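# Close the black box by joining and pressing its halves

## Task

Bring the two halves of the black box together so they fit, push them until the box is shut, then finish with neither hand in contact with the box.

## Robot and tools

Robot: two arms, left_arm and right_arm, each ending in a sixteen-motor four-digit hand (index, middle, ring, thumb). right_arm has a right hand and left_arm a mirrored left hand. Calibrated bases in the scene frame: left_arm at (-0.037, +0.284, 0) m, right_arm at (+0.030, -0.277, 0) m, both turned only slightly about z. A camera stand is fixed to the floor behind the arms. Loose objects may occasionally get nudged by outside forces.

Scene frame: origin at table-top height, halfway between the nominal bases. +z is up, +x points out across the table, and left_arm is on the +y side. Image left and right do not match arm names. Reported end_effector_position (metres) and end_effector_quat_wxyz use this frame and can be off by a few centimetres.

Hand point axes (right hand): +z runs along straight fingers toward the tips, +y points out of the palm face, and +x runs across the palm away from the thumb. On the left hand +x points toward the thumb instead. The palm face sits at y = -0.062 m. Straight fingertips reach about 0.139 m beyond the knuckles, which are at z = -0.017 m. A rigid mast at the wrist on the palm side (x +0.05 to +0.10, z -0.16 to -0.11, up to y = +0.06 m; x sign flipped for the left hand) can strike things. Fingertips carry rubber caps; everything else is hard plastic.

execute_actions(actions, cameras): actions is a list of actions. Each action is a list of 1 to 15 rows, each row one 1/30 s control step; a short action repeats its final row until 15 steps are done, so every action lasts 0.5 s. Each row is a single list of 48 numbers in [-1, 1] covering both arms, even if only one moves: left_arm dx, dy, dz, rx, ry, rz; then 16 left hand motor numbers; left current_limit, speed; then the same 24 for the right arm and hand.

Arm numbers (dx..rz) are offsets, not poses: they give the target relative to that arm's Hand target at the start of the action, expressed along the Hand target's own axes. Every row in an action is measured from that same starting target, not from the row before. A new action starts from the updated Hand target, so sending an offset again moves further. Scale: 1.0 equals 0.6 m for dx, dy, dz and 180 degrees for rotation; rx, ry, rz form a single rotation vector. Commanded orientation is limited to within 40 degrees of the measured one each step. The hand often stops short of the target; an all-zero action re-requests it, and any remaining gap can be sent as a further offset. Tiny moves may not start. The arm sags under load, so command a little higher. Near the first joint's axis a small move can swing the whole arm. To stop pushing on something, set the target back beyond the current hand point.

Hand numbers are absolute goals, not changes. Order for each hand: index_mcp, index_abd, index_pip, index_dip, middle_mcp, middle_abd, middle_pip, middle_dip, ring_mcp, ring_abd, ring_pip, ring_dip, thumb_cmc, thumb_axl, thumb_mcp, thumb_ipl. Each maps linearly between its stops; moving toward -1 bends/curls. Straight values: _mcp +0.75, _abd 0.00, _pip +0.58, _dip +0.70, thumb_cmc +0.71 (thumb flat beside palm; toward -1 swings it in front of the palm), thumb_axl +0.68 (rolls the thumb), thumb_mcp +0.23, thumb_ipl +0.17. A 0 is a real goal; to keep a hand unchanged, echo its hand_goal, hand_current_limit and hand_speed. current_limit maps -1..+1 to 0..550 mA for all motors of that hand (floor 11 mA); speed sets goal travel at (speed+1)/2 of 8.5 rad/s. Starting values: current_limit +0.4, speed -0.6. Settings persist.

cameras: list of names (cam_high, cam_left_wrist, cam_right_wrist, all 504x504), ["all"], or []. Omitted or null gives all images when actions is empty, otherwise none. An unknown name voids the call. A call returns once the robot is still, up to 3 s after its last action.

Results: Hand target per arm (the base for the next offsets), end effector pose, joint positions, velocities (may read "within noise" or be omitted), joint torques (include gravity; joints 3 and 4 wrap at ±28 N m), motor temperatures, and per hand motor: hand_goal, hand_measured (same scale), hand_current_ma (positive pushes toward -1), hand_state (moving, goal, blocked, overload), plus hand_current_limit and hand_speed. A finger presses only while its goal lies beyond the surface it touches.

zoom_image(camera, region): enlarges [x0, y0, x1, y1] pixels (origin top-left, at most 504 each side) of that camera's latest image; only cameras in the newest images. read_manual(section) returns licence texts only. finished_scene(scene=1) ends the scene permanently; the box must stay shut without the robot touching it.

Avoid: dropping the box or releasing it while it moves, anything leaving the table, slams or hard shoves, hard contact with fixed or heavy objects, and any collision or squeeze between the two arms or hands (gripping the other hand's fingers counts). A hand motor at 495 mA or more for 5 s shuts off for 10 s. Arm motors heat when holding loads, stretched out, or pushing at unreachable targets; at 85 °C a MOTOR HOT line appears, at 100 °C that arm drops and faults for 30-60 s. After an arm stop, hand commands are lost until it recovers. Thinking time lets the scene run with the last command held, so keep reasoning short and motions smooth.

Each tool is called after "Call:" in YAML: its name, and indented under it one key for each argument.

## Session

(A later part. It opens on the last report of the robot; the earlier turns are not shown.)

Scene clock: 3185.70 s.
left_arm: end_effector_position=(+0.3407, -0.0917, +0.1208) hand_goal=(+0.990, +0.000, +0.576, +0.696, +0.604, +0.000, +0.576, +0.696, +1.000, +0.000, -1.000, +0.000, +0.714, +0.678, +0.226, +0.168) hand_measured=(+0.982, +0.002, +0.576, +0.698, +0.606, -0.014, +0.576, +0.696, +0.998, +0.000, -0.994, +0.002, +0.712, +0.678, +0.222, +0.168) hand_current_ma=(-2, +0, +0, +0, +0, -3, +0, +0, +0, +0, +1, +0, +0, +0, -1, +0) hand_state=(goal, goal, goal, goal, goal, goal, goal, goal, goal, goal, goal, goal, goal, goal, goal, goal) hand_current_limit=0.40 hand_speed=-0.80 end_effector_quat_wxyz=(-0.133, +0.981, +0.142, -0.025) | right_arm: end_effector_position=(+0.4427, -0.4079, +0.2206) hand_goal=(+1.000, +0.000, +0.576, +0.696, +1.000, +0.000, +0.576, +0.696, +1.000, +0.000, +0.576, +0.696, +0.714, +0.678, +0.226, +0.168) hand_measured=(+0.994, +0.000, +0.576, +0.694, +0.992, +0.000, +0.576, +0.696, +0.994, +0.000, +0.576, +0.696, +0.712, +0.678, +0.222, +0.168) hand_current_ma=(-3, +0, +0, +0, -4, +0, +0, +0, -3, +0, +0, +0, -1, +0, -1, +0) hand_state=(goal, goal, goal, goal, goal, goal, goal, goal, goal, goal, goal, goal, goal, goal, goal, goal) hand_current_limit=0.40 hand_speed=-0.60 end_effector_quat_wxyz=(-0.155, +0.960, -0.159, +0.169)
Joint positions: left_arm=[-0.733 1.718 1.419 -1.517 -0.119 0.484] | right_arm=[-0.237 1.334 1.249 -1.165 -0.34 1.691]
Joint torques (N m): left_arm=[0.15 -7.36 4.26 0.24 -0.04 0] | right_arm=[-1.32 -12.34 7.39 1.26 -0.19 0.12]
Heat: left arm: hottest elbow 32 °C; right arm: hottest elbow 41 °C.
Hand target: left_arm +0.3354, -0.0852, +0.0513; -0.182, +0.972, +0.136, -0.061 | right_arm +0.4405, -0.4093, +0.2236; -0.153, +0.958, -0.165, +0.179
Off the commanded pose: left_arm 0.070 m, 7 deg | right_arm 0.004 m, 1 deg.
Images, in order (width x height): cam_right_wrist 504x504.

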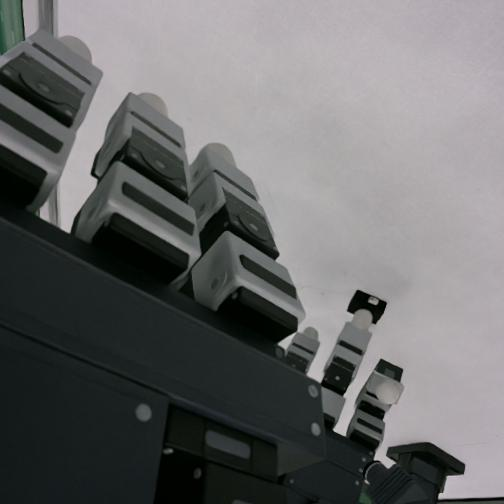

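Call:
execute_actions:
  actions:
    - [[0,0.0043,0.0185,0.006,-0.0028,0.0006,0.99,0.0,0.576,0.696,0.603,-0.0,0.576,0.696,1,0,-1,0,0.714,0.678,0.226,0.168,0.4,-0.8,0,0,0,0,0,0,1,0,0.576,0.696,1,0,0.576,0.696,1,0,0.576,0.696,0.714,0.678,0.226,0.168,0.4,-0.6]]
    - [[0,0.0043,0.0185,0.006,-0.0028,0.0006,0.99,0.0,0.576,0.696,0.603,-0.0,0.576,0.696,1,0,-1,0,0.714,0.678,0.226,0.168,0.4,-0.8,0,0,0,0,0,0,1,0,0.576,0.696,1,0,0.576,0.696,1,0,0.576,0.696,0.714,0.678,0.226,0.168,0.4,-0.6]]

Call:
execute_actions:
  actions:
    - [[0,-0.0086,-0.037,-0.012,0.0056,-0.0012,0.99,0.0,0.576,0.696,0.603,-0.01,0.576,0.696,1,0,-1,0,0.714,0.678,0.226,0.168,0.4,-0.8,0,0,0,0,0,0,1,0,0.576,0.696,1,0,0.576,0.696,1,0,0.576,0.696,0.714,0.678,0.226,0.168,0.4,-0.6]]
    - [[0,-0.0086,-0.037,-0.012,0.0056,-0.0012,0.99,0.0,0.576,0.696,0.603,-0.01,0.576,0.696,1,0,-1,0,0.714,0.678,0.226,0.168,0.4,-0.8,0,0,0,0,0,0,1,0,0.576,0.696,1,0,0.576,0.696,1,0,0.576,0.696,0.714,0.678,0.226,0.168,0.4,-0.6]]
    - [[0,-0.0086,-0.037,-0.012,0.0056,-0.0012,0.99,0.0,0.576,0.696,0.603,-0.01,0.576,0.696,1,0,-1,0,0.714,0.678,0.226,0.168,0.4,-0.8,0,0,0,0,0,0,1,0,0.576,0.696,1,0,0.576,0.696,1,0,0.576,0.696,0.714,0.678,0.226,0.168,0.4,-0.6]]
    - [[0,-0.0086,-0.037,-0.012,0.0056,-0.0012,0.99,0.0,0.576,0.696,0.603,-0.01,0.576,0.696,1,0,-1,0,0.714,0.678,0.226,0.168,0.4,-0.8,0,0,0,0,0,0,1,0,0.576,0.696,1,0,0.576,0.696,1,0,0.576,0.696,0.714,0.678,0.226,0.168,0.4,-0.6]]

Call:
execute_actions:
  actions:
    - [[0,-0.0086,-0.037,-0.012,0.0056,-0.0012,0.99,0.0,0.576,0.696,0.603,-0.0,0.576,0.696,1,0,-1,0,0.714,0.678,0.226,0.168,0.4,-0.8,0,0,0,0,0,0,1,0,0.576,0.696,1,0,0.576,0.696,1,0,0.576,0.696,0.714,0.678,0.226,0.168,0.4,-0.6]]
  cameras: ["cam_right_wrist","cam_left_wrist"]

Call:
zoom_image:
  camera: "cam_right_wrist"
  region: [340, 280, 395, 335]

Scene clock: 3197.10 s.
left_arm: end_effector_position=(+0.3421, -0.0926, +0.1191) hand_goal=(+0.990, +0.000, +0.576, +0.696, +0.604, +0.000, +0.576, +0.696, +1.000, +0.000, -1.000, +0.000, +0.714, +0.678, +0.226, +0.168) hand_measured=(+0.982, +0.002, +0.576, +0.698, +0.612, -0.026, +0.582, +0.696, +0.998, +0.000, -0.994, +0.002, +0.712, +0.678, +0.222, +0.168) hand_current_ma=(-2, +0, +0, +0, +2, -11, +1, +0, +0, +0, +1, +0, +0, +0, -1, +0) hand_state=(goal, goal, goal, goal, goal, blocked, goal, goal, goal, goal, goal, goal, goal, goal, goal, goal) hand_current_limit=0.40 hand_speed=-0.80 end_effector_quat_wxyz=(-0.135, +0.980, +0.142, -0.025) | right_arm: end_effector_position=(+0.4427, -0.4079, +0.2206) hand_goal=(+1.000, +0.000, +0.576, +0.696, +1.000, +0.000, +0.576, +0.696, +1.000, +0.000, +0.576, +0.696, +0.714, +0.678, +0.226, +0.168) hand_measured=(+0.994, +0.000, +0.576, +0.694, +0.992, +0.000, +0.576, +0.696, +0.994, +0.000, +0.576, +0.696, +0.712, +0.678, +0.222, +0.168) hand_current_ma=(-3, +0, +0, +0, -4, +0, +0, +0, -3, +0, +0, +0, -1, +0, -1, +0) hand_state=(goal, goal, goal, goal, goal, goal, goal, goal, goal, goal, goal, goal, goal, goal, goal, goal) hand_current_limit=0.40 hand_speed=-0.60 end_effector_quat_wxyz=(-0.155, +0.960, -0.159, +0.169)
Joint positions: left_arm=[-0.733 1.725 1.424 -1.517 -0.121 0.484] | right_arm=[-0.237 1.334 1.249 -1.165 -0.34 1.691]
Joint torques (N m): left_arm=[-0.21 -5.66 2.85 0.2 -0.08 -0.02] | right_arm=[-1.32 -12.34 7.39 1.26 -0.18 0.11]
Heat: left arm: hottest elbow 32 °C; right arm: hottest elbow 41 °C.
Hand target: left_arm +0.3328, -0.0821, +0.0288; -0.199, +0.968, +0.134, -0.073 | right_arm +0.4405, -0.4093, +0.2236; -0.153, +0.958, -0.165, +0.179
Off the commanded pose: left_arm 0.091 m, 9 deg | right_arm 0.004 m, 1 deg.

Scene clock: 3199.30 s.
left_arm: end_effector_position=(+0.3425, -0.0939, +0.1255) hand_goal=(+0.990, +0.000, +0.576, +0.696, +0.604, -0.010, +0.576, +0.696, +1.000, +0.000, -1.000, +0.000, +0.714, +0.678, +0.226, +0.168) hand_measured=(+0.982, +0.002, +0.576, +0.698, +0.610, -0.018, +0.582, +0.696, +0.998, +0.000, -0.994, +0.002, +0.712, +0.678, +0.222, +0.168) hand_current_ma=(-2, +0, +0, +0, +1, -1, +1, +0, +0, +0, +1, +0, +0, +0, -1, +0) hand_state=(goal, goal, goal, goal, goal, goal, goal, goal, goal, goal, goal, goal, goal, goal, goal, goal) hand_current_limit=0.40 hand_speed=-0.80 end_effector_quat_wxyz=(-0.128, +0.981, +0.142, -0.022) | right_arm: end_effector_position=(+0.4427, -0.4079, +0.2206) hand_goal=(+1.000, +0.000, +0.576, +0.696, +1.000, +0.000, +0.576, +0.696, +1.000, +0.000, +0.576, +0.696, +0.714, +0.678, +0.226, +0.168) hand_measured=(+0.994, +0.000, +0.576, +0.694, +0.992, +0.000, +0.576, +0.696, +0.994, +0.000, +0.576, +0.696, +0.712, +0.678, +0.222, +0.168) hand_current_ma=(-3, +0, +0, +0, -4, +0, +0, +0, -3, +0, +0, +0, -1, +0, -1, +0) hand_state=(goal, goal, goal, goal, goal, goal, goal, goal, goal, goal, goal, goal, goal, goal, goal, goal) hand_current_limit=0.40 hand_speed=-0.60 end_effector_quat_wxyz=(-0.155, +0.960, -0.159, +0.169)
Joint positions: left_arm=[-0.733 1.715 1.427 -1.517 -0.118 0.484] | right_arm=[-0.237 1.334 1.249 -1.165 -0.34 1.691]
Joint torques (N m): left_arm=[0.03 -15.44 6.52 -0.05 0.1 0.04] | right_arm=[-1.32 -12.4 7.39 1.25 -0.19 0.11]
Heat: left arm: hottest elbow 32 °C; right arm: hottest elbow 41 °C.
Hand target: left_arm +0.3415, -0.0921, +0.1189; -0.130, +0.981, +0.140, -0.027 | right_arm +0.4405, -0.4093, +0.2236; -0.153, +0.958, -0.165, +0.179
Off the commanded pose: left_arm 0.007 m, 1 deg | right_arm 0.004 m, 1 deg.

Scene clock: 3200.00 s.
left_arm: end_effector_position=(+0.3421, -0.0943, +0.1353) hand_goal=(+0.990, +0.000, +0.576, +0.696, +0.604, +0.000, +0.576, +0.696, +1.000, +0.000, -1.000, +0.000, +0.714, +0.678, +0.226, +0.168) hand_measured=(+0.982, +0.002, +0.576, +0.698, +0.604, -0.004, +0.578, +0.696, +0.998, +0.000, -0.994, +0.002, +0.712, +0.678, +0.222, +0.168) hand_current_ma=(-2, +0, +0, +0, +0, +0, +0, +0, +0, +0, +1, +0, +0, +0, -1, +0) hand_state=(goal, goal, goal, goal, goal, goal, goal, goal, goal, goal, goal, goal, goal, goal, goal, goal) hand_current_limit=0.40 hand_speed=-0.80 end_effector_quat_wxyz=(-0.120, +0.982, +0.143, -0.018) | right_arm: end_effector_position=(+0.4427, -0.4079, +0.2206) hand_goal=(+1.000, +0.000, +0.576, +0.696, +1.000, +0.000, +0.576, +0.696, +1.000, +0.000, +0.576, +0.696, +0.714, +0.678, +0.226, +0.168) hand_measured=(+0.994, +0.000, +0.576, +0.694, +0.992, +0.000, +0.576, +0.696, +0.994, +0.000, +0.576, +0.696, +0.712, +0.678, +0.222, +0.168) hand_current_ma=(-3, +0, +0, +0, -4, +0, +0, +0, -3, +0, +0, +0, -1, +0, -1, +0) hand_state=(goal, goal, goal, goal, goal, goal, goal, goal, goal, goal, goal, goal, goal, goal, goal, goal) hand_current_limit=0.40 hand_speed=-0.60 end_effector_quat_wxyz=(-0.155, +0.960, -0.159, +0.169)
Joint positions: left_arm=[-0.733 1.696 1.427 -1.517 -0.114 0.484] | right_arm=[-0.237 1.334 1.249 -1.165 -0.34 1.691]
Joint torques (N m): left_arm=[0.21 -16.73 7.17 -0.18 0.03 0.06] | right_arm=[-1.38 -12.34 7.39 1.26 -0.19 0.12]
Heat: left arm: hottest elbow 32 °C; right arm: hottest elbow 41 °C.
Hand target: left_arm +0.3421, -0.0928, +0.1417; -0.113, +0.983, +0.141, -0.015 | right_arm +0.4405, -0.4093, +0.2236; -0.153, +0.958, -0.165, +0.179
Off the commanded pose: left_arm 0.007 m, 1 deg | right_arm 0.004 m, 1 deg.
Images, in order (width x height): cam_left_wrist 504x504, cam_right_wrist 504x504.

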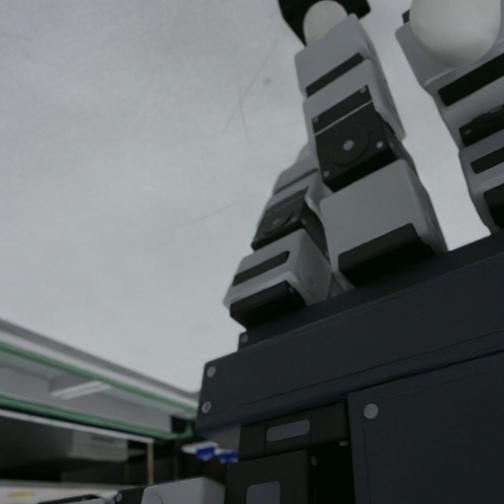

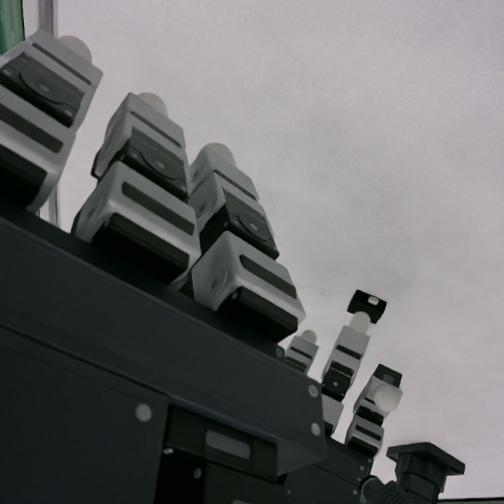

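Scaled by 9.164.

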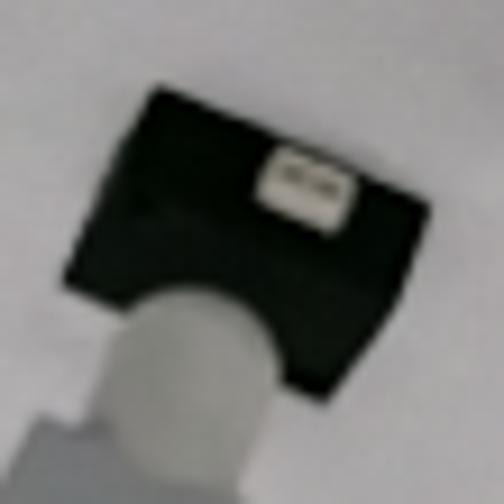

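Call:
execute_actions:
  actions:
    - [[0,0.0525,-0.0121,0,0,0,0.99,0.0,0.576,0.696,0.603,-0.0,0.576,0.696,1,0,-1,0,0.714,0.678,0.226,0.168,0.4,-0.8,0,0,0,0,0,0,1,0,0.576,0.696,1,0,0.576,0.696,1,0,0.576,0.696,0.714,0.678,0.226,0.168,0.4,-0.6]]
    - [[0,0.0086,0.037,0.012,-0.0056,0.0012,0.99,0.0,0.576,0.696,0.603,-0.0,0.576,0.696,1,0,-1,0,0.714,0.678,0.226,0.168,0.4,-0.8,0,0,0,0,0,0,1,0,0.576,0.696,1,0,0.576,0.696,1,0,0.576,0.696,0.714,0.678,0.226,0.168,0.4,-0.6]]
  cameras: ["cam_right_wrist","cam_left_wrist"]

Call:
zoom_image:
  camera: "cam_right_wrist"
  region: [340, 280, 395, 335]

Scene clock: 3207.80 s.
left_arm: end_effector_position=(+0.3448, -0.1118, +0.1246) hand_goal=(+0.990, +0.000, +0.576, +0.696, +0.604, +0.000, +0.576, +0.696, +1.000, +0.000, -1.000, +0.000, +0.714, +0.678, +0.226, +0.168) hand_measured=(+0.982, +0.002, +0.576, +0.698, +0.610, -0.010, +0.582, +0.698, +0.998, +0.000, -0.994, +0.002, +0.712, +0.678, +0.222, +0.168) hand_current_ma=(-2, +0, +0, +0, +1, -2, +1, +0, +0, +0, +1, +0, +0, +0, -1, +0) hand_state=(goal, goal, goal, goal, goal, goal, goal, goal, goal, goal, goal, goal, goal, goal, goal, goal) hand_current_limit=0.40 hand_speed=-0.80 end_effector_quat_wxyz=(-0.129, +0.982, +0.138, -0.027) | right_arm: end_effector_position=(+0.4427, -0.4079, +0.2206) hand_goal=(+1.000, +0.000, +0.576, +0.696, +1.000, +0.000, +0.576, +0.696, +1.000, +0.000, +0.576, +0.696, +0.714, +0.678, +0.226, +0.168) hand_measured=(+0.994, +0.000, +0.576, +0.694, +0.992, +0.000, +0.576, +0.696, +0.994, +0.000, +0.576, +0.696, +0.712, +0.678, +0.222, +0.168) hand_current_ma=(-3, +0, +0, +0, -4, +0, +0, +0, -3, +0, +0, +0, -1, +0, -1, +0) hand_state=(goal, goal, goal, goal, goal, goal, goal, goal, goal, goal, goal, goal, goal, goal, goal, goal) hand_current_limit=0.40 hand_speed=-0.60 end_effector_quat_wxyz=(-0.155, +0.960, -0.159, +0.169)
Joint positions: left_arm=[-0.751 1.757 1.482 -1.538 -0.107 0.475] | right_arm=[-0.237 1.334 1.249 -1.165 -0.34 1.691]
Joint torques (N m): left_arm=[-0.97 -13.45 10.63 -0.32 -0.04 -0.17] | right_arm=[-1.26 -12.4 7.39 1.25 -0.19 0.12]
Heat: left arm: hottest elbow 32 °C; right arm: hottest elbow 41 °C.
Hand target: left_arm +0.3512, -0.1238, +0.1188; -0.130, +0.981, +0.140, -0.027 | right_arm +0.4405, -0.4093, +0.2236; -0.153, +0.958, -0.165, +0.179
Off the commanded pose: left_arm 0.015 m, 0 deg | right_arm 0.004 m, 1 deg.
Images, in order (width x height): cam_left_wrist 504x504, cam_right_wrist 504x504.

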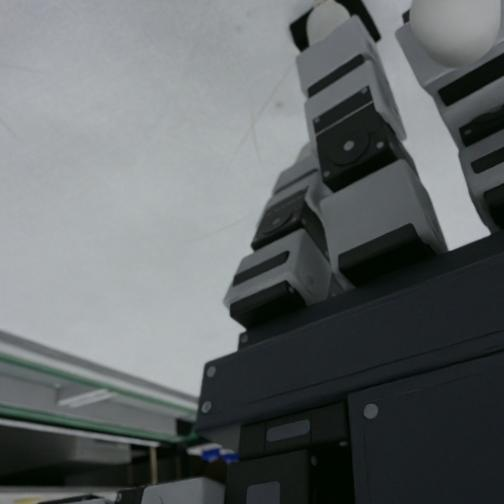

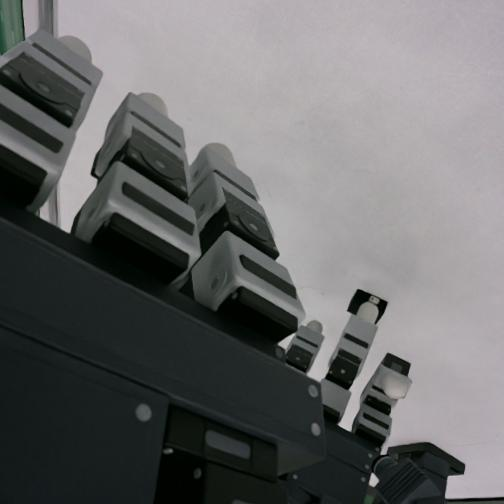

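Scaled by 9.164.

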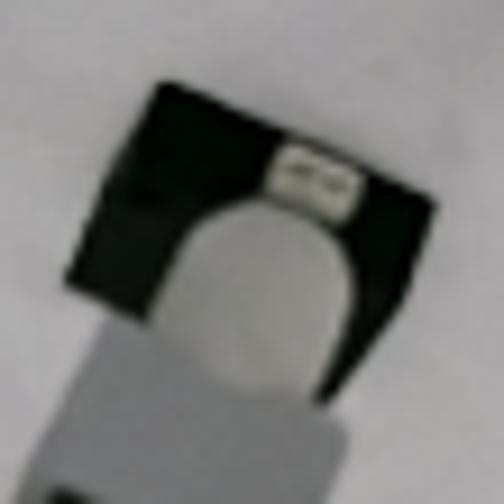

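Call:
execute_actions:
  actions:
    - [[0,-0.0086,-0.037,-0.012,0.0056,-0.0012,0.99,0.0,0.576,0.696,0.61,-0.01,0.582,0.696,1,0,-1,0,0.714,0.678,0.226,0.168,0.4,-0.8,0,0,0,0,0,0,1,0,0.576,0.696,1,0,0.576,0.696,1,0,0.576,0.696,0.714,0.678,0.226,0.168,0.4,-0.6]]
    - [[0,-0.0086,-0.037,0,0,0,0.99,0.0,0.576,0.696,0.61,-0.01,0.582,0.696,1,0,-1,0,0.714,0.678,0.226,0.168,0.4,-0.8,0,0,0,0,0,0,1,0,0.576,0.696,1,0,0.576,0.696,1,0,0.576,0.696,0.714,0.678,0.226,0.168,0.4,-0.6]]
  cameras: ["cam_right_wrist","cam_left_wrist"]

Call:
zoom_image:
  camera: "cam_right_wrist"
  region: [340, 280, 395, 335]

Call:
zoom_image:
  camera: "cam_left_wrist"
  region: [270, 0, 390, 100]

Scene clock: 3216.53 s.
left_arm: end_effector_position=(+0.3431, -0.1100, +0.1347) hand_goal=(+0.990, +0.000, +0.576, +0.696, +0.610, -0.010, +0.582, +0.696, +1.000, +0.000, -1.000, +0.000, +0.714, +0.678, +0.226, +0.168) hand_measured=(+0.982, +0.002, +0.576, +0.698, +0.610, -0.012, +0.584, +0.698, +0.998, +0.000, -0.994, +0.002, +0.712, +0.678, +0.222, +0.168) hand_current_ma=(-2, +0, +0, +0, +0, +0, +0, +0, +0, +0, +1, +0, +0, +0, -1, +0) hand_state=(goal, goal, goal, goal, goal, goal, goal, goal, goal, goal, goal, goal, goal, goal, goal, goal) hand_current_limit=0.40 hand_speed=-0.80 end_effector_quat_wxyz=(-0.136, +0.980, +0.138, -0.033) | right_arm: end_effector_position=(+0.4427, -0.4079, +0.2206) hand_goal=(+1.000, +0.000, +0.576, +0.696, +1.000, +0.000, +0.576, +0.696, +1.000, +0.000, +0.576, +0.696, +0.714, +0.678, +0.226, +0.168) hand_measured=(+0.994, +0.000, +0.576, +0.694, +0.992, +0.000, +0.576, +0.696, +0.994, +0.000, +0.576, +0.696, +0.712, +0.678, +0.222, +0.168) hand_current_ma=(-3, +0, +0, +0, -4, +0, +0, +0, -3, +0, +0, +0, -1, +0, -1, +0) hand_state=(goal, goal, goal, goal, goal, goal, goal, goal, goal, goal, goal, goal, goal, goal, goal, goal) hand_current_limit=0.40 hand_speed=-0.60 end_effector_quat_wxyz=(-0.155, +0.960, -0.159, +0.169)
Joint positions: left_arm=[-0.751 1.755 1.509 -1.585 -0.107 0.475] | right_arm=[-0.237 1.334 1.249 -1.165 -0.34 1.691]
Joint torques (N m): left_arm=[-0.67 -17.9 12.27 -0.65 0.02 -0.15] | right_arm=[-1.26 -12.34 7.41 1.26 -0.19 0.12]
Motor temperatures (°C): left_arm=[23 30 32 24 22 21] | right_arm=[23 27 40 22 23 24]
Heat: left arm: hottest elbow 32 °C; right arm: hottest elbow 40 °C.
Hand target: left_arm +0.3517, -0.1245, +0.1642; -0.113, +0.983, +0.141, -0.015 | right_arm +0.4405, -0.4093, +0.2236; -0.153, +0.958, -0.165, +0.179
Off the commanded pose: left_arm 0.034 m, 3 deg | right_arm 0.004 m, 1 deg.
Images, in order (width x height): cam_left_wrist 504x504, cam_right_wrist 504x504.

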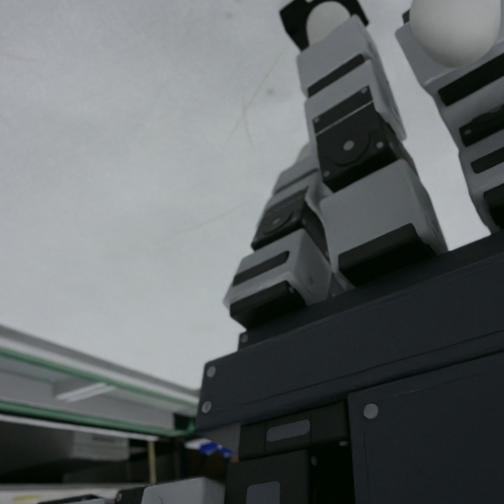

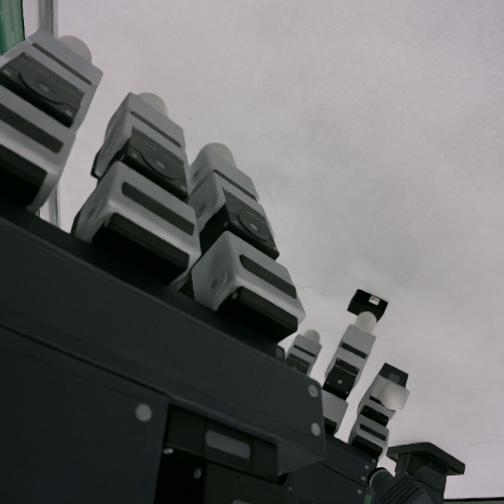

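Scaled by 9.164.

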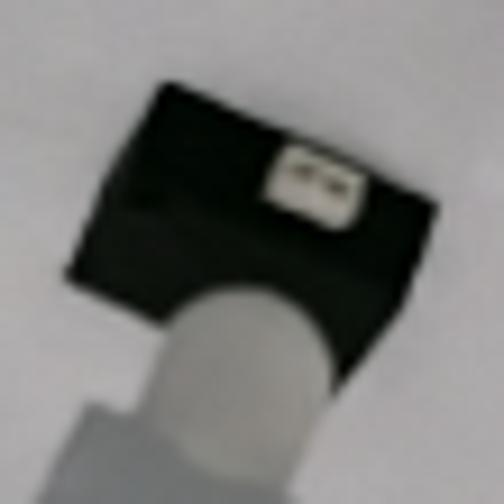

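Scaled by 4.200.

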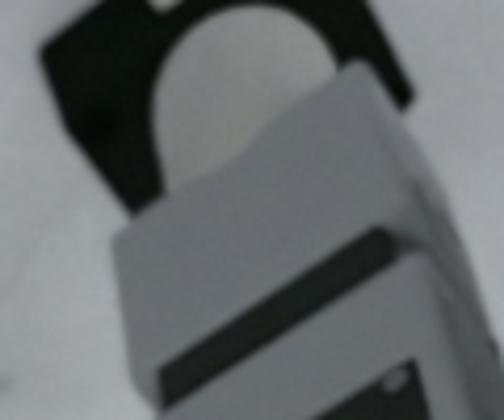

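Call:
execute_actions:
  actions:
    - [[0,0.03,-0.03,0,0,0,0.99,0.0,0.576,0.696,0.8,-0.0,0.576,0.696,1,0,-1,0,0.714,0.678,0.226,0.168,0.4,-0.8,0,0,0,0,0,0,1,0,0.576,0.696,1,0,0.576,0.696,1,0,0.576,0.696,0.714,0.678,0.226,0.168,0.4,-0.6]]
    - [[0,0.03,-0.02,0,0,0,0.99,0.0,0.576,0.696,0.98,-0.0,0.576,0.696,1,0,-1,0,0.714,0.678,0.226,0.168,0.4,-0.8,0,0,0,0,0,0,1,0,0.576,0.696,1,0,0.576,0.696,1,0,0.576,0.696,0.714,0.678,0.226,0.168,0.4,-0.6]]
  cameras: ["cam_right_wrist","cam_left_wrist"]

Call:
zoom_image:
  camera: "cam_right_wrist"
  region: [344, 284, 389, 329]

Call:
zoom_image:
  camera: "cam_left_wrist"
  region: [280, 0, 370, 90]

Scene clock: 3224.10 s.
left_arm: end_effector_position=(+0.3563, -0.1505, +0.1697) hand_goal=(+0.990, +0.000, +0.576, +0.696, +0.980, +0.000, +0.576, +0.696, +1.000, +0.000, -1.000, +0.000, +0.714, +0.678, +0.226, +0.168) hand_measured=(+0.982, +0.002, +0.576, +0.698, +0.968, -0.004, +0.578, +0.698, +0.998, +0.000, -0.994, +0.002, +0.712, +0.678, +0.222, +0.168) hand_current_ma=(-2, +0, +0, +0, -4, +0, +0, +0, +0, +0, +1, +0, +0, +0, -1, +0) hand_state=(goal, goal, goal, goal, goal, goal, goal, goal, goal, goal, goal, goal, goal, goal, goal, goal) hand_current_limit=0.40 hand_speed=-0.80 end_effector_quat_wxyz=(-0.125, +0.982, +0.139, -0.024) | right_arm: end_effector_position=(+0.4427, -0.4079, +0.2206) hand_goal=(+1.000, +0.000, +0.576, +0.696, +1.000, +0.000, +0.576, +0.696, +1.000, +0.000, +0.576, +0.696, +0.714, +0.678, +0.226, +0.168) hand_measured=(+0.994, +0.000, +0.576, +0.694, +0.992, +0.000, +0.576, +0.696, +0.994, +0.000, +0.576, +0.696, +0.712, +0.678, +0.222, +0.168) hand_current_ma=(-3, +0, +0, +0, -4, +0, +0, +0, -3, +0, +0, +0, -1, +0, -1, +0) hand_state=(goal, goal, goal, goal, goal, goal, goal, goal, goal, goal, goal, goal, goal, goal, goal, goal) hand_current_limit=0.40 hand_speed=-0.60 end_effector_quat_wxyz=(-0.155, +0.960, -0.159, +0.169)
Joint positions: left_arm=[-0.785 1.82 1.69 -1.676 -0.1 0.441] | right_arm=[-0.237 1.334 1.249 -1.165 -0.34 1.691]
Joint torques (N m): left_arm=[-0.85 -16.85 12.68 -0.77 0.02 -0.15] | right_arm=[-1.26 -12.4 7.39 1.24 -0.19 0.12]
Heat: left arm: hottest elbow 33 °C; right arm: hottest elbow 40 °C.
Hand target: left_arm +0.3634, -0.1648, +0.1854; -0.113, +0.983, +0.141, -0.015 | right_arm +0.4405, -0.4093, +0.2236; -0.153, +0.958, -0.165, +0.179
Off the commanded pose: left_arm 0.022 m, 2 deg | right_arm 0.004 m, 1 deg.
joint sent to its limit (left arm) — joint 4 (wrist pitch), lower limit. The joint targets still meet the commanded pose.
Images, in order (width x height): cam_left_wrist 504x504, cam_right_wrist 504x504.

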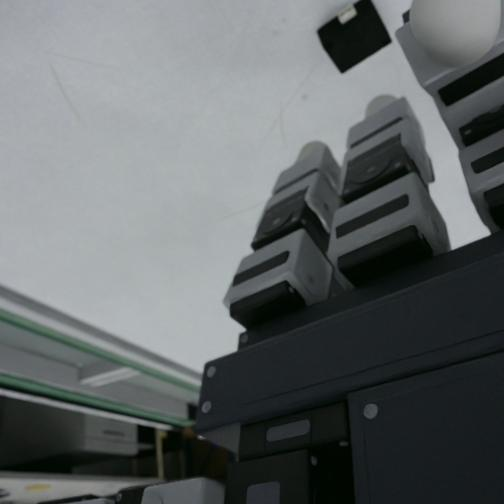

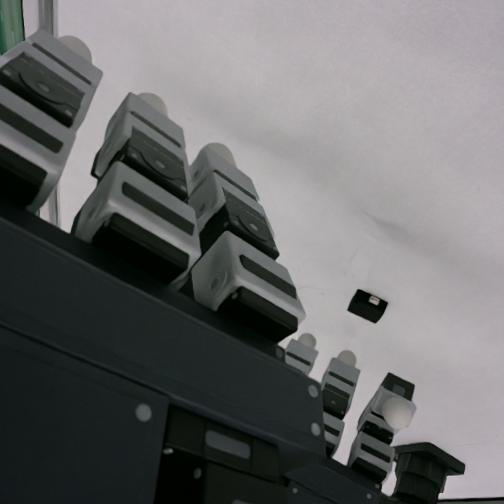

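Scaled by 11.200.

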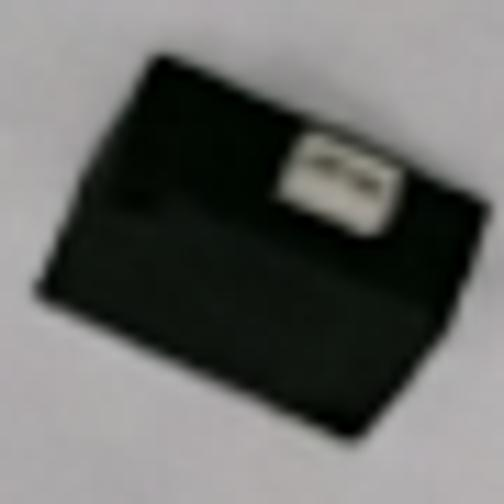

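Scaled by 5.600.

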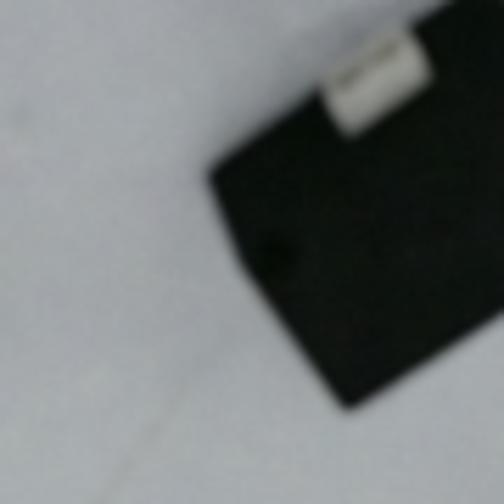

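Call:
zoom_image:
  camera: "cam_right_wrist"
  region: [345, 288, 367, 310]

Call:
zoom_image:
  camera: "cam_right_wrist"
  region: [367, 299, 391, 323]

Call:
zoom_image:
  camera: "cam_left_wrist"
  region: [312, 25, 342, 55]

Call:
zoom_image:
  camera: "cam_left_wrist"
  region: [365, 0, 395, 60]

Scaled by 22.909.

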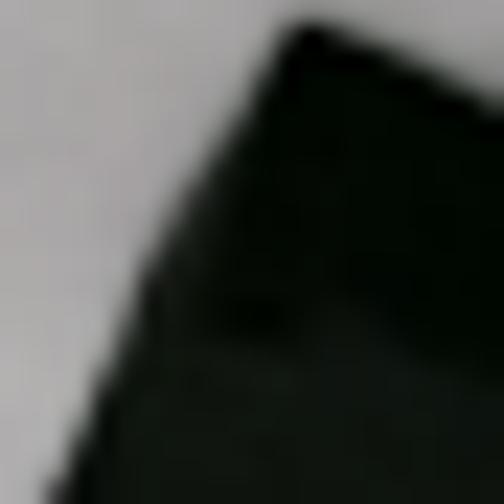

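Scaled by 21.000.

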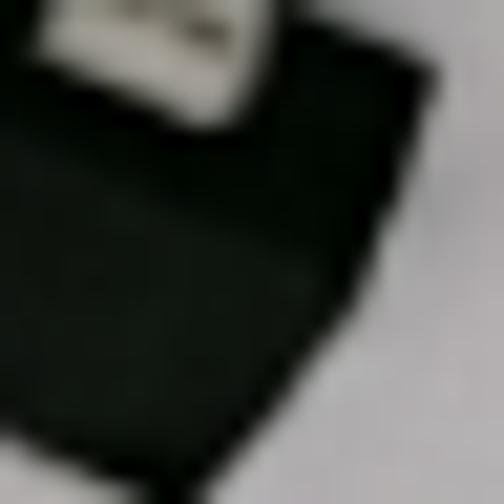

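Scaled by 16.800.

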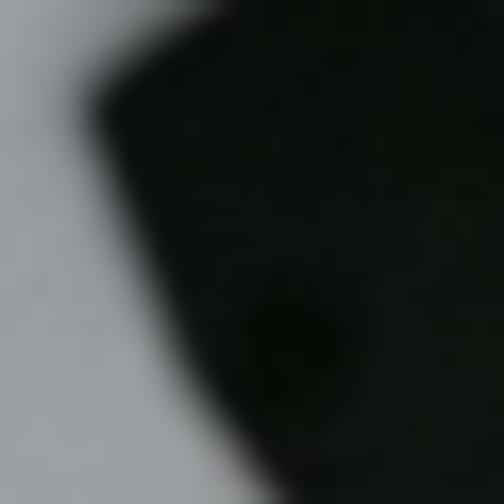

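Scaled by 8.400.

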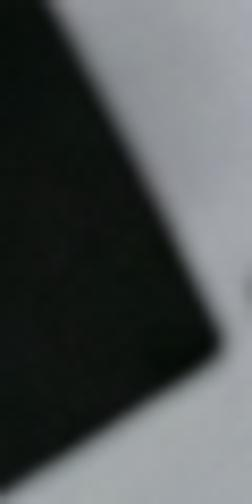

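Call:
execute_actions:
  actions:
    - [[0,0.0026,0.0482,0,0,0,0.99,0.0,0.576,0.696,0.603,-0.0,0.576,0.696,1,0,-1,0,0.714,0.678,0.226,0.168,0.4,-0.8,0,0,0,0,0,0,1,0,0.576,0.696,1,0,0.576,0.696,1,0,0.576,0.696,0.714,0.678,0.226,0.168,0.4,-0.6]]
    - [[0,0.0026,0.0482,0,0,0,0.99,0.0,0.576,0.696,0.603,-0.0,0.576,0.696,1,0,-1,0,0.714,0.678,0.226,0.168,0.4,-0.8,0,0,0,0,0,0,1,0,0.576,0.696,1,0,0.576,0.696,1,0,0.576,0.696,0.714,0.678,0.226,0.168,0.4,-0.6]]

Call:
execute_actions:
  actions:
    - [[0,0.0043,0.0185,0.006,-0.0028,0.0006,0.99,0.0,0.576,0.696,0.603,-0.0,0.576,0.696,1,0,-1,0,0.714,0.678,0.226,0.168,0.4,-0.8,0,0,0,0,0,0,1,0,0.576,0.696,1,0,0.576,0.696,1,0,0.576,0.696,0.714,0.678,0.226,0.168,0.4,-0.6]]

Call:
execute_actions:
  actions:
    - [[0,0.0022,0.0093,0.003,-0.0014,0.0003,0.99,0.0,0.576,0.696,0.603,-0.0,0.576,0.696,1,0,-1,0,0.714,0.678,0.226,0.168,0.4,-0.8,0,0,0,0,0,0,1,0,0.576,0.696,1,0,0.576,0.696,1,0,0.576,0.696,0.714,0.678,0.226,0.168,0.4,-0.6]]

Scene clock: 3250.83 s.
left_arm: end_effector_position=(+0.3604, -0.1550, +0.1322) hand_goal=(+0.990, +0.000, +0.576, +0.696, +0.604, +0.000, +0.576, +0.696, +1.000, +0.000, -1.000, +0.000, +0.714, +0.678, +0.226, +0.168) hand_measured=(+0.982, +0.002, +0.576, +0.698, +0.604, -0.004, +0.578, +0.698, +0.998, +0.000, -0.994, +0.002, +0.712, +0.678, +0.222, +0.168) hand_current_ma=(-2, +0, +0, +0, +0, +0, +0, +0, +0, +0, +1, +0, +0, +0, -1, +0) hand_state=(goal, goal, goal, goal, goal, goal, goal, goal, goal, goal, goal, goal, goal, goal, goal, goal) hand_current_limit=0.40 hand_speed=-0.80 end_effector_quat_wxyz=(-0.113, +0.984, +0.140, -0.016) | right_arm: end_effector_position=(+0.4427, -0.4079, +0.2206) hand_goal=(+1.000, +0.000, +0.576, +0.696, +1.000, +0.000, +0.576, +0.696, +1.000, +0.000, +0.576, +0.696, +0.714, +0.678, +0.226, +0.168) hand_measured=(+0.994, +0.000, +0.576, +0.694, +0.992, +0.000, +0.576, +0.696, +0.994, +0.000, +0.576, +0.696, +0.712, +0.678, +0.222, +0.168) hand_current_ma=(-3, +0, +0, +0, -4, +0, +0, +0, -3, +0, +0, +0, -1, +0, -1, +0) hand_state=(goal, goal, goal, goal, goal, goal, goal, goal, goal, goal, goal, goal, goal, goal, goal, goal) hand_current_limit=0.40 hand_speed=-0.60 end_effector_quat_wxyz=(-0.155, +0.960, -0.159, +0.169)
Joint positions: left_arm=[-0.785 1.834 1.608 -1.55 -0.1 0.441] | right_arm=[-0.237 1.334 1.249 -1.165 -0.34 1.691]
Joint torques (N m): left_arm=[-0.09 -17.55 7.06 0.02 -0.04 -0.06] | right_arm=[-1.26 -12.34 7.39 1.25 -0.19 0.12]
Heat: left arm: hottest elbow 35 °C; right arm: hottest elbow 40 °C.
Hand target: left_arm +0.3607, -0.1551, +0.1283; -0.113, +0.983, +0.141, -0.015 | right_arm +0.4405, -0.4093, +0.2236; -0.153, +0.958, -0.165, +0.179
Off the commanded pose: left_arm 0.004 m, 0 deg | right_arm 0.004 m, 1 deg.

Scene clock: 3251.53 s.
left_arm: end_effector_position=(+0.3604, -0.1550, +0.1248) hand_goal=(+0.990, +0.000, +0.576, +0.696, +0.604, +0.000, +0.576, +0.696, +1.000, +0.000, -1.000, +0.000, +0.714, +0.678, +0.226, +0.168) hand_measured=(+0.982, +0.002, +0.576, +0.698, +0.604, -0.004, +0.578, +0.698, +0.998, +0.000, -0.994, +0.002, +0.712, +0.678, +0.222, +0.168) hand_current_ma=(-2, +0, +0, +0, +0, +0, +0, +0, +0, +0, +1, +0, +0, +0, -1, +0) hand_state=(goal, goal, goal, goal, goal, goal, goal, goal, goal, goal, goal, goal, goal, goal, goal, goal) hand_current_limit=0.40 hand_speed=-0.80 end_effector_quat_wxyz=(-0.118, +0.983, +0.139, -0.019) | right_arm: end_effector_position=(+0.4427, -0.4079, +0.2206) hand_goal=(+1.000, +0.000, +0.576, +0.696, +1.000, +0.000, +0.576, +0.696, +1.000, +0.000, +0.576, +0.696, +0.714, +0.678, +0.226, +0.168) hand_measured=(+0.994, +0.000, +0.576, +0.694, +0.992, +0.000, +0.576, +0.696, +0.994, +0.000, +0.576, +0.696, +0.712, +0.678, +0.222, +0.168) hand_current_ma=(-3, +0, +0, +0, -4, +0, +0, +0, -3, +0, +0, +0, -1, +0, -1, +0) hand_state=(goal, goal, goal, goal, goal, goal, goal, goal, goal, goal, goal, goal, goal, goal, goal, goal) hand_current_limit=0.40 hand_speed=-0.60 end_effector_quat_wxyz=(-0.155, +0.960, -0.159, +0.169)
Joint positions: left_arm=[-0.785 1.847 1.608 -1.55 -0.1 0.441] | right_arm=[-0.237 1.334 1.249 -1.165 -0.34 1.691]
Joint torques (N m): left_arm=[-0.09 -17.32 7.13 -0.05 -0.04 -0.07] | right_arm=[-1.2 -12.4 7.39 1.28 -0.19 0.12]
Heat: left arm: hottest elbow 35 °C; right arm: hottest elbow 40 °C.
Hand target: left_arm +0.3607, -0.1551, +0.1169; -0.122, +0.982, +0.140, -0.021 | right_arm +0.4405, -0.4093, +0.2236; -0.153, +0.958, -0.165, +0.179
Off the commanded pose: left_arm 0.008 m, 0 deg | right_arm 0.004 m, 1 deg.

Scene clock: 3252.23 s.
left_arm: end_effector_position=(+0.3604, -0.1549, +0.1191) hand_goal=(+0.990, +0.000, +0.576, +0.696, +0.604, +0.000, +0.576, +0.696, +1.000, +0.000, -1.000, +0.000, +0.714, +0.678, +0.226, +0.168) hand_measured=(+0.982, +0.002, +0.576, +0.698, +0.604, -0.004, +0.578, +0.698, +0.998, +0.000, -0.994, +0.002, +0.712, +0.678, +0.222, +0.168) hand_current_ma=(-2, +0, +0, +0, +0, +0, +0, +0, +0, +0, +1, +0, +0, +0, -1, +0) hand_state=(goal, goal, goal, goal, goal, goal, goal, goal, goal, goal, goal, goal, goal, goal, goal, goal) hand_current_limit=0.40 hand_speed=-0.80 end_effector_quat_wxyz=(-0.122, +0.982, +0.139, -0.022) | right_arm: end_effector_position=(+0.4427, -0.4079, +0.2206) hand_goal=(+1.000, +0.000, +0.576, +0.696, +1.000, +0.000, +0.576, +0.696, +1.000, +0.000, +0.576, +0.696, +0.714, +0.678, +0.226, +0.168) hand_measured=(+0.994, +0.000, +0.576, +0.694, +0.992, +0.000, +0.576, +0.696, +0.994, +0.000, +0.576, +0.696, +0.712, +0.678, +0.222, +0.168) hand_current_ma=(-3, +0, +0, +0, -4, +0, +0, +0, -3, +0, +0, +0, -1, +0, -1, +0) hand_state=(goal, goal, goal, goal, goal, goal, goal, goal, goal, goal, goal, goal, goal, goal, goal, goal) hand_current_limit=0.40 hand_speed=-0.60 end_effector_quat_wxyz=(-0.155, +0.960, -0.159, +0.169)
Joint positions: left_arm=[-0.785 1.857 1.608 -1.55 -0.1 0.441] | right_arm=[-0.237 1.334 1.249 -1.165 -0.34 1.691]
Joint torques (N m): left_arm=[-0.21 -17.38 7.16 -0.1 -0.05 -0.08] | right_arm=[-1.32 -12.34 7.38 1.26 -0.19 0.12]
Heat: left arm: hottest elbow 35 °C; right arm: hottest elbow 40 °C.
Hand target: left_arm +0.3607, -0.1550, +0.1111; -0.126, +0.982, +0.140, -0.024 | right_arm +0.4405, -0.4093, +0.2236; -0.153, +0.958, -0.165, +0.179
Off the commanded pose: left_arm 0.008 m, 1 deg | right_arm 0.004 m, 1 deg.

Call:
execute_actions:
  actions:
    - [[0,0.0022,0.0093,0.003,-0.0014,0.0003,0.99,0.0,0.576,0.696,0.603,0.0,0.576,0.696,1,0,-1,0,0.714,0.678,0.226,0.168,0.4,-0.8,0,0,0,0,0,0,1,0,0.576,0.696,1,0,0.576,0.696,1,0,0.576,0.696,0.714,0.678,0.226,0.168,0.4,-0.6]]

Scene clock: 3269.63 s.
left_arm: end_effector_position=(+0.3603, -0.1548, +0.1133) hand_goal=(+0.990, +0.000, +0.576, +0.696, +0.604, +0.000, +0.576, +0.696, +1.000, +0.000, -1.000, +0.000, +0.714, +0.678, +0.226, +0.168) hand_measured=(+0.982, +0.002, +0.576, +0.698, +0.604, -0.004, +0.578, +0.698, +0.998, +0.000, -0.994, +0.002, +0.712, +0.678, +0.222, +0.168) hand_current_ma=(-2, +0, +0, +0, +0, +0, +0, +0, +0, +0, +1, +0, +0, +0, -1, +0) hand_state=(goal, goal, goal, goal, goal, goal, goal, goal, goal, goal, goal, goal, goal, goal, goal, goal) hand_current_limit=0.40 hand_speed=-0.80 end_effector_quat_wxyz=(-0.127, +0.982, +0.139, -0.025) | right_arm: end_effector_position=(+0.4427, -0.4079, +0.2206) hand_goal=(+1.000, +0.000, +0.576, +0.696, +1.000, +0.000, +0.576, +0.696, +1.000, +0.000, +0.576, +0.696, +0.714, +0.678, +0.226, +0.168) hand_measured=(+0.994, +0.000, +0.576, +0.694, +0.992, +0.000, +0.576, +0.696, +0.994, +0.000, +0.576, +0.696, +0.712, +0.678, +0.222, +0.168) hand_current_ma=(-3, +0, +0, +0, -4, +0, +0, +0, -3, +0, +0, +0, -1, +0, -1, +0) hand_state=(goal, goal, goal, goal, goal, goal, goal, goal, goal, goal, goal, goal, goal, goal, goal, goal) hand_current_limit=0.40 hand_speed=-0.60 end_effector_quat_wxyz=(-0.155, +0.960, -0.159, +0.169)
Joint positions: left_arm=[-0.785 1.867 1.608 -1.55 -0.1 0.441] | right_arm=[-0.237 1.334 1.249 -1.165 -0.34 1.691]
Joint torques (N m): left_arm=[0.03 -17.26 7.16 -0.05 -0.03 -0.07] | right_arm=[-1.32 -12.4 7.39 1.26 -0.19 0.12]
Heat: left arm: hottest elbow 33 °C; right arm: hottest elbow 40 °C.
Hand target: left_arm +0.3606, -0.1549, +0.1055; -0.130, +0.981, +0.140, -0.027 | right_arm +0.4405, -0.4093, +0.2236; -0.153, +0.958, -0.165, +0.179
Off the commanded pose: left_arm 0.008 m, 1 deg | right_arm 0.004 m, 1 deg.

Call:
execute_actions:
  actions:
    - [[0,0.0011,0.0047,0.0015,-0.0007,0.00015,0.99,0.0,0.576,0.696,0.603,0.0,0.576,0.696,1,0,-1,0,0.714,0.678,0.226,0.168,0.4,-0.8,0,0,0,0,0,0,1,0,0.576,0.696,1,0,0.576,0.696,1,0,0.576,0.696,0.714,0.678,0.226,0.168,0.4,-0.6]]

Call:
execute_actions:
  actions:
    - [[0,0.0011,0.0047,0.0015,-0.0007,0.00015,0.99,0.0,0.576,0.696,0.603,0.0,0.576,0.696,1,0,-1,0,0.714,0.678,0.226,0.168,0.4,-0.8,0,0,0,0,0,0,1,0,0.576,0.696,1,0,0.576,0.696,1,0,0.576,0.696,0.714,0.678,0.226,0.168,0.4,-0.6]]

Scene clock: 3273.63 s.
left_arm: end_effector_position=(+0.3602, -0.1548, +0.1128) hand_goal=(+0.990, +0.000, +0.576, +0.696, +0.604, +0.000, +0.576, +0.696, +1.000, +0.000, -1.000, +0.000, +0.714, +0.678, +0.226, +0.168) hand_measured=(+0.982, +0.002, +0.576, +0.698, +0.604, -0.002, +0.578, +0.698, +0.998, +0.000, -0.994, +0.002, +0.712, +0.678, +0.222, +0.168) hand_current_ma=(-2, +0, +0, +0, +0, +0, +0, +0, +0, +0, +1, +0, +0, +0, -1, +0) hand_state=(goal, goal, goal, goal, goal, goal, goal, goal, goal, goal, goal, goal, goal, goal, goal, goal) hand_current_limit=0.40 hand_speed=-0.80 end_effector_quat_wxyz=(-0.127, +0.982, +0.139, -0.025) | right_arm: end_effector_position=(+0.4427, -0.4079, +0.2206) hand_goal=(+1.000, +0.000, +0.576, +0.696, +1.000, +0.000, +0.576, +0.696, +1.000, +0.000, +0.576, +0.696, +0.714, +0.678, +0.226, +0.168) hand_measured=(+0.994, +0.000, +0.576, +0.694, +0.992, +0.000, +0.576, +0.696, +0.994, +0.000, +0.576, +0.696, +0.712, +0.678, +0.222, +0.168) hand_current_ma=(-3, +0, +0, +0, -4, +0, +0, +0, -3, +0, +0, +0, -1, +0, -1, +0) hand_state=(goal, goal, goal, goal, goal, goal, goal, goal, goal, goal, goal, goal, goal, goal, goal, goal) hand_current_limit=0.40 hand_speed=-0.60 end_effector_quat_wxyz=(-0.155, +0.960, -0.159, +0.169)
Joint positions: left_arm=[-0.785 1.868 1.608 -1.55 -0.1 0.441] | right_arm=[-0.237 1.334 1.249 -1.165 -0.34 1.691]
Joint torques (N m): left_arm=[-0.15 -17.08 7.16 -0.16 -0.04 -0.09] | right_arm=[-1.32 -12.34 7.38 1.29 -0.19 0.12]
Heat: left arm: hottest elbow 33 °C; right arm: hottest elbow 40 °C.
Hand target: left_arm +0.3605, -0.1548, +0.1026; -0.132, +0.981, +0.140, -0.028 | right_arm +0.4405, -0.4093, +0.2236; -0.153, +0.958, -0.165, +0.179
Off the commanded pose: left_arm 0.010 m, 1 deg | right_arm 0.004 m, 1 deg.

Scene clock: 3274.33 s.
left_arm: end_effector_position=(+0.3602, -0.1548, +0.1124) hand_goal=(+0.990, +0.000, +0.576, +0.696, +0.604, +0.000, +0.576, +0.696, +1.000, +0.000, -1.000, +0.000, +0.714, +0.678, +0.226, +0.168) hand_measured=(+0.982, +0.002, +0.576, +0.698, +0.604, -0.002, +0.578, +0.698, +0.998, +0.000, -0.994, +0.002, +0.712, +0.678, +0.222, +0.168) hand_current_ma=(-2, +0, +0, +0, +0, +0, +0, +0, +0, +0, +1, +0, +0, +0, -1, +0) hand_state=(goal, goal, goal, goal, goal, goal, goal, goal, goal, goal, goal, goal, goal, goal, goal, goal) hand_current_limit=0.40 hand_speed=-0.80 end_effector_quat_wxyz=(-0.127, +0.982, +0.139, -0.025) | right_arm: end_effector_position=(+0.4427, -0.4079, +0.2206) hand_goal=(+1.000, +0.000, +0.576, +0.696, +1.000, +0.000, +0.576, +0.696, +1.000, +0.000, +0.576, +0.696, +0.714, +0.678, +0.226, +0.168) hand_measured=(+0.994, +0.000, +0.576, +0.694, +0.992, +0.000, +0.576, +0.696, +0.994, +0.000, +0.576, +0.696, +0.712, +0.678, +0.222, +0.168) hand_current_ma=(-3, +0, +0, +0, -4, +0, +0, +0, -3, +0, +0, +0, -1, +0, -1, +0) hand_state=(goal, goal, goal, goal, goal, goal, goal, goal, goal, goal, goal, goal, goal, goal, goal, goal) hand_current_limit=0.40 hand_speed=-0.60 end_effector_quat_wxyz=(-0.155, +0.960, -0.159, +0.169)
Joint positions: left_arm=[-0.785 1.869 1.608 -1.55 -0.1 0.441] | right_arm=[-0.237 1.334 1.249 -1.165 -0.34 1.691]
Joint torques (N m): left_arm=[-0.15 -16.5 7.17 -0.13 -0.04 -0.09] | right_arm=[-1.32 -12.4 7.39 1.24 -0.19 0.12]
Heat: left arm: hottest elbow 33 °C; right arm: hottest elbow 40 °C.
Hand target: left_arm +0.3604, -0.1547, +0.0996; -0.135, +0.981, +0.139, -0.030 | right_arm +0.4405, -0.4093, +0.2236; -0.153, +0.958, -0.165, +0.179
Off the commanded pose: left_arm 0.013 m, 1 deg | right_arm 0.004 m, 1 deg.

Call:
execute_actions:
  actions:
    - [[0,0.0022,0.0093,0.003,-0.0014,0.0003,0.99,0.0,0.576,0.696,0.603,0.0,0.576,0.696,1,0,-1,0,0.714,0.678,0.226,0.168,0.4,-0.8,0,0,0,0,0,0,1,0,0.576,0.696,1,0,0.576,0.696,1,0,0.576,0.696,0.714,0.678,0.226,0.168,0.4,-0.6]]

Call:
execute_actions:
  actions:
    - [[0,0.0022,0.0093,0.003,-0.0014,0.0003,0.99,0.0,0.576,0.696,0.603,0.0,0.576,0.696,1,0,-1,0,0.714,0.678,0.226,0.168,0.4,-0.8,0,0,0,0,0,0,1,0,0.576,0.696,1,0,0.576,0.696,1,0,0.576,0.696,0.714,0.678,0.226,0.168,0.4,-0.6]]

Scene clock: 3277.33 s.
left_arm: end_effector_position=(+0.3602, -0.1548, +0.1117) hand_goal=(+0.990, +0.000, +0.576, +0.696, +0.604, +0.000, +0.576, +0.696, +1.000, +0.000, -1.000, +0.000, +0.714, +0.678, +0.226, +0.168) hand_measured=(+0.982, +0.002, +0.576, +0.698, +0.604, -0.002, +0.578, +0.698, +0.998, +0.000, -0.994, +0.002, +0.712, +0.678, +0.222, +0.168) hand_current_ma=(-2, +0, +0, +0, +0, +0, +0, +0, +0, +0, +1, +0, +0, +0, -1, +0) hand_state=(goal, goal, goal, goal, goal, goal, goal, goal, goal, goal, goal, goal, goal, goal, goal, goal) hand_current_limit=0.40 hand_speed=-0.80 end_effector_quat_wxyz=(-0.128, +0.982, +0.139, -0.025) | right_arm: end_effector_position=(+0.4427, -0.4079, +0.2206) hand_goal=(+1.000, +0.000, +0.576, +0.696, +1.000, +0.000, +0.576, +0.696, +1.000, +0.000, +0.576, +0.696, +0.714, +0.678, +0.226, +0.168) hand_measured=(+0.994, +0.000, +0.576, +0.694, +0.992, +0.000, +0.576, +0.696, +0.994, +0.000, +0.576, +0.696, +0.712, +0.678, +0.222, +0.168) hand_current_ma=(-3, +0, +0, +0, -4, +0, +0, +0, -3, +0, +0, +0, -1, +0, -1, +0) hand_state=(goal, goal, goal, goal, goal, goal, goal, goal, goal, goal, goal, goal, goal, goal, goal, goal) hand_current_limit=0.40 hand_speed=-0.60 end_effector_quat_wxyz=(-0.155, +0.960, -0.159, +0.169)
Joint positions: left_arm=[-0.785 1.87 1.608 -1.55 -0.1 0.441] | right_arm=[-0.237 1.334 1.249 -1.165 -0.34 1.691]
Joint torques (N m): left_arm=[-0.15 -16.09 7.2 -0.12 -0.04 -0.08] | right_arm=[-1.32 -12.34 7.39 1.26 -0.19 0.12]
Heat: left arm: hottest elbow 33 °C; right arm: hottest elbow 40 °C.
Hand target: left_arm +0.3602, -0.1545, +0.0939; -0.139, +0.980, +0.139, -0.033 | right_arm +0.4405, -0.4093, +0.2236; -0.153, +0.958, -0.165, +0.179
Off the commanded pose: left_arm 0.018 m, 2 deg | right_arm 0.004 m, 1 deg.

Scene clock: 3278.03 s.
left_arm: end_effector_position=(+0.3602, -0.1548, +0.1113) hand_goal=(+0.990, +0.000, +0.576, +0.696, +0.604, +0.000, +0.576, +0.696, +1.000, +0.000, -1.000, +0.000, +0.714, +0.678, +0.226, +0.168) hand_measured=(+0.982, +0.002, +0.576, +0.698, +0.606, -0.004, +0.578, +0.698, +0.998, +0.000, -0.994, +0.002, +0.712, +0.678, +0.222, +0.168) hand_current_ma=(-2, +0, +0, +0, +0, +0, +0, +0, +0, +0, +1, +0, +0, +0, -1, +0) hand_state=(goal, goal, goal, goal, goal, goal, goal, goal, goal, goal, goal, goal, goal, goal, goal, goal) hand_current_limit=0.40 hand_speed=-0.80 end_effector_quat_wxyz=(-0.128, +0.982, +0.139, -0.026) | right_arm: end_effector_position=(+0.4427, -0.4079, +0.2206) hand_goal=(+1.000, +0.000, +0.576, +0.696, +1.000, +0.000, +0.576, +0.696, +1.000, +0.000, +0.576, +0.696, +0.714, +0.678, +0.226, +0.168) hand_measured=(+0.994, +0.000, +0.576, +0.694, +0.992, +0.000, +0.576, +0.696, +0.994, +0.000, +0.576, +0.696, +0.712, +0.678, +0.222, +0.168) hand_current_ma=(-3, +0, +0, +0, -4, +0, +0, +0, -3, +0, +0, +0, -1, +0, -1, +0) hand_state=(goal, goal, goal, goal, goal, goal, goal, goal, goal, goal, goal, goal, goal, goal, goal, goal) hand_current_limit=0.40 hand_speed=-0.60 end_effector_quat_wxyz=(-0.155, +0.960, -0.159, +0.169)
Joint positions: left_arm=[-0.785 1.871 1.608 -1.55 -0.1 0.441] | right_arm=[-0.237 1.334 1.249 -1.165 -0.34 1.691]
Joint torques (N m): left_arm=[-0.15 -15.38 7.24 -0.2 -0.04 -0.09] | right_arm=[-1.26 -12.34 7.41 1.25 -0.19 0.11]
Heat: left arm: hottest elbow 33 °C; right arm: hottest elbow 40 °C.
Hand target: left_arm +0.3600, -0.1542, +0.0883; -0.143, +0.979, +0.139, -0.035 | right_arm +0.4405, -0.4093, +0.2236; -0.153, +0.958, -0.165, +0.179
Off the commanded pose: left_arm 0.023 m, 2 deg | right_arm 0.004 m, 1 deg.

Call:
execute_actions:
  actions:
    - [[0,0.0043,0.0185,0.006,-0.0028,0.0006,0.99,0.0,0.576,0.696,0.603,0.0,0.576,0.696,1,0,-1,0,0.714,0.678,0.226,0.168,0.4,-0.8,0,0,0,0,0,0,1,0,0.576,0.696,1,0,0.576,0.696,1,0,0.576,0.696,0.714,0.678,0.226,0.168,0.4,-0.6]]

Call:
execute_actions:
  actions:
    - [[0,0.0043,0.0185,0.006,-0.0028,0.0006,0.99,0.0,0.576,0.696,0.603,0.0,0.576,0.696,1,0,-1,0,0.714,0.678,0.226,0.168,0.4,-0.8,0,0,0,0,0,0,1,0,0.576,0.696,1,0,0.576,0.696,1,0,0.576,0.696,0.714,0.678,0.226,0.168,0.4,-0.6]]

Scene clock: 3287.43 s.
left_arm: end_effector_position=(+0.3602, -0.1548, +0.1100) hand_goal=(+0.990, +0.000, +0.576, +0.696, +0.604, +0.000, +0.576, +0.696, +1.000, +0.000, -1.000, +0.000, +0.714, +0.678, +0.226, +0.168) hand_measured=(+0.982, +0.002, +0.576, +0.698, +0.606, -0.004, +0.578, +0.698, +0.998, +0.000, -0.994, +0.002, +0.712, +0.678, +0.222, +0.168) hand_current_ma=(-2, +0, +0, +0, +0, +0, +0, +0, +0, +0, +1, +0, +0, +0, -1, +0) hand_state=(goal, goal, goal, goal, goal, goal, goal, goal, goal, goal, goal, goal, goal, goal, goal, goal) hand_current_limit=0.40 hand_speed=-0.80 end_effector_quat_wxyz=(-0.129, +0.982, +0.138, -0.026) | right_arm: end_effector_position=(+0.4427, -0.4079, +0.2206) hand_goal=(+1.000, +0.000, +0.576, +0.696, +1.000, +0.000, +0.576, +0.696, +1.000, +0.000, +0.576, +0.696, +0.714, +0.678, +0.226, +0.168) hand_measured=(+0.994, +0.000, +0.576, +0.694, +0.992, +0.000, +0.576, +0.696, +0.994, +0.000, +0.576, +0.696, +0.712, +0.678, +0.222, +0.168) hand_current_ma=(-3, +0, +0, +0, -4, +0, +0, +0, -3, +0, +0, +0, -1, +0, -1, +0) hand_state=(goal, goal, goal, goal, goal, goal, goal, goal, goal, goal, goal, goal, goal, goal, goal, goal) hand_current_limit=0.40 hand_speed=-0.60 end_effector_quat_wxyz=(-0.155, +0.960, -0.159, +0.169)
Joint positions: left_arm=[-0.785 1.873 1.608 -1.55 -0.1 0.441] | right_arm=[-0.237 1.334 1.249 -1.165 -0.34 1.691]
Joint torques (N m): left_arm=[0.09 -13.92 7.06 -0.28 -0.04 -0.09] | right_arm=[-1.2 -12.34 7.41 1.26 -0.19 0.12]
Heat: left arm: hottest elbow 32 °C; right arm: hottest elbow 40 °C.
Hand target: left_arm +0.3595, -0.1536, +0.0769; -0.152, +0.978, +0.138, -0.041 | right_arm +0.4405, -0.4093, +0.2236; -0.153, +0.958, -0.165, +0.179
Off the commanded pose: left_arm 0.033 m, 3 deg | right_arm 0.004 m, 1 deg.

Scene clock: 3288.13 s.
left_arm: end_effector_position=(+0.3601, -0.1547, +0.1087) hand_goal=(+0.990, +0.000, +0.576, +0.696, +0.604, +0.000, +0.576, +0.696, +1.000, +0.000, -1.000, +0.000, +0.714, +0.678, +0.226, +0.168) hand_measured=(+0.982, +0.002, +0.576, +0.698, +0.606, -0.004, +0.578, +0.698, +0.998, +0.000, -0.994, +0.002, +0.712, +0.678, +0.222, +0.168) hand_current_ma=(-2, +0, +0, +0, +0, +0, +0, +0, +0, +0, +1, +0, +0, +0, -1, +0) hand_state=(goal, goal, goal, goal, goal, goal, goal, goal, goal, goal, goal, goal, goal, goal, goal, goal) hand_current_limit=0.40 hand_speed=-0.80 end_effector_quat_wxyz=(-0.130, +0.981, +0.138, -0.027) | right_arm: end_effector_position=(+0.4427, -0.4079, +0.2206) hand_goal=(+1.000, +0.000, +0.576, +0.696, +1.000, +0.000, +0.576, +0.696, +1.000, +0.000, +0.576, +0.696, +0.714, +0.678, +0.226, +0.168) hand_measured=(+0.994, +0.000, +0.576, +0.694, +0.992, +0.000, +0.576, +0.696, +0.994, +0.000, +0.576, +0.696, +0.712, +0.678, +0.222, +0.168) hand_current_ma=(-3, +0, +0, +0, -4, +0, +0, +0, -3, +0, +0, +0, -1, +0, -1, +0) hand_state=(goal, goal, goal, goal, goal, goal, goal, goal, goal, goal, goal, goal, goal, goal, goal, goal) hand_current_limit=0.40 hand_speed=-0.60 end_effector_quat_wxyz=(-0.155, +0.960, -0.159, +0.169)
Joint positions: left_arm=[-0.785 1.875 1.608 -1.55 -0.1 0.441] | right_arm=[-0.237 1.334 1.249 -1.165 -0.34 1.691]
Joint torques (N m): left_arm=[-0.15 -12.51 6.93 -0.28 -0.05 -0.09] | right_arm=[-1.26 -12.4 7.38 1.26 -0.19 0.12]
Heat: left arm: hottest elbow 32 °C; right arm: hottest elbow 40 °C.
Hand target: left_arm +0.3587, -0.1528, +0.0654; -0.160, +0.976, +0.138, -0.047 | right_arm +0.4405, -0.4093, +0.2236; -0.153, +0.958, -0.165, +0.179
Off the commanded pose: left_arm 0.043 m, 4 deg | right_arm 0.004 m, 1 deg.


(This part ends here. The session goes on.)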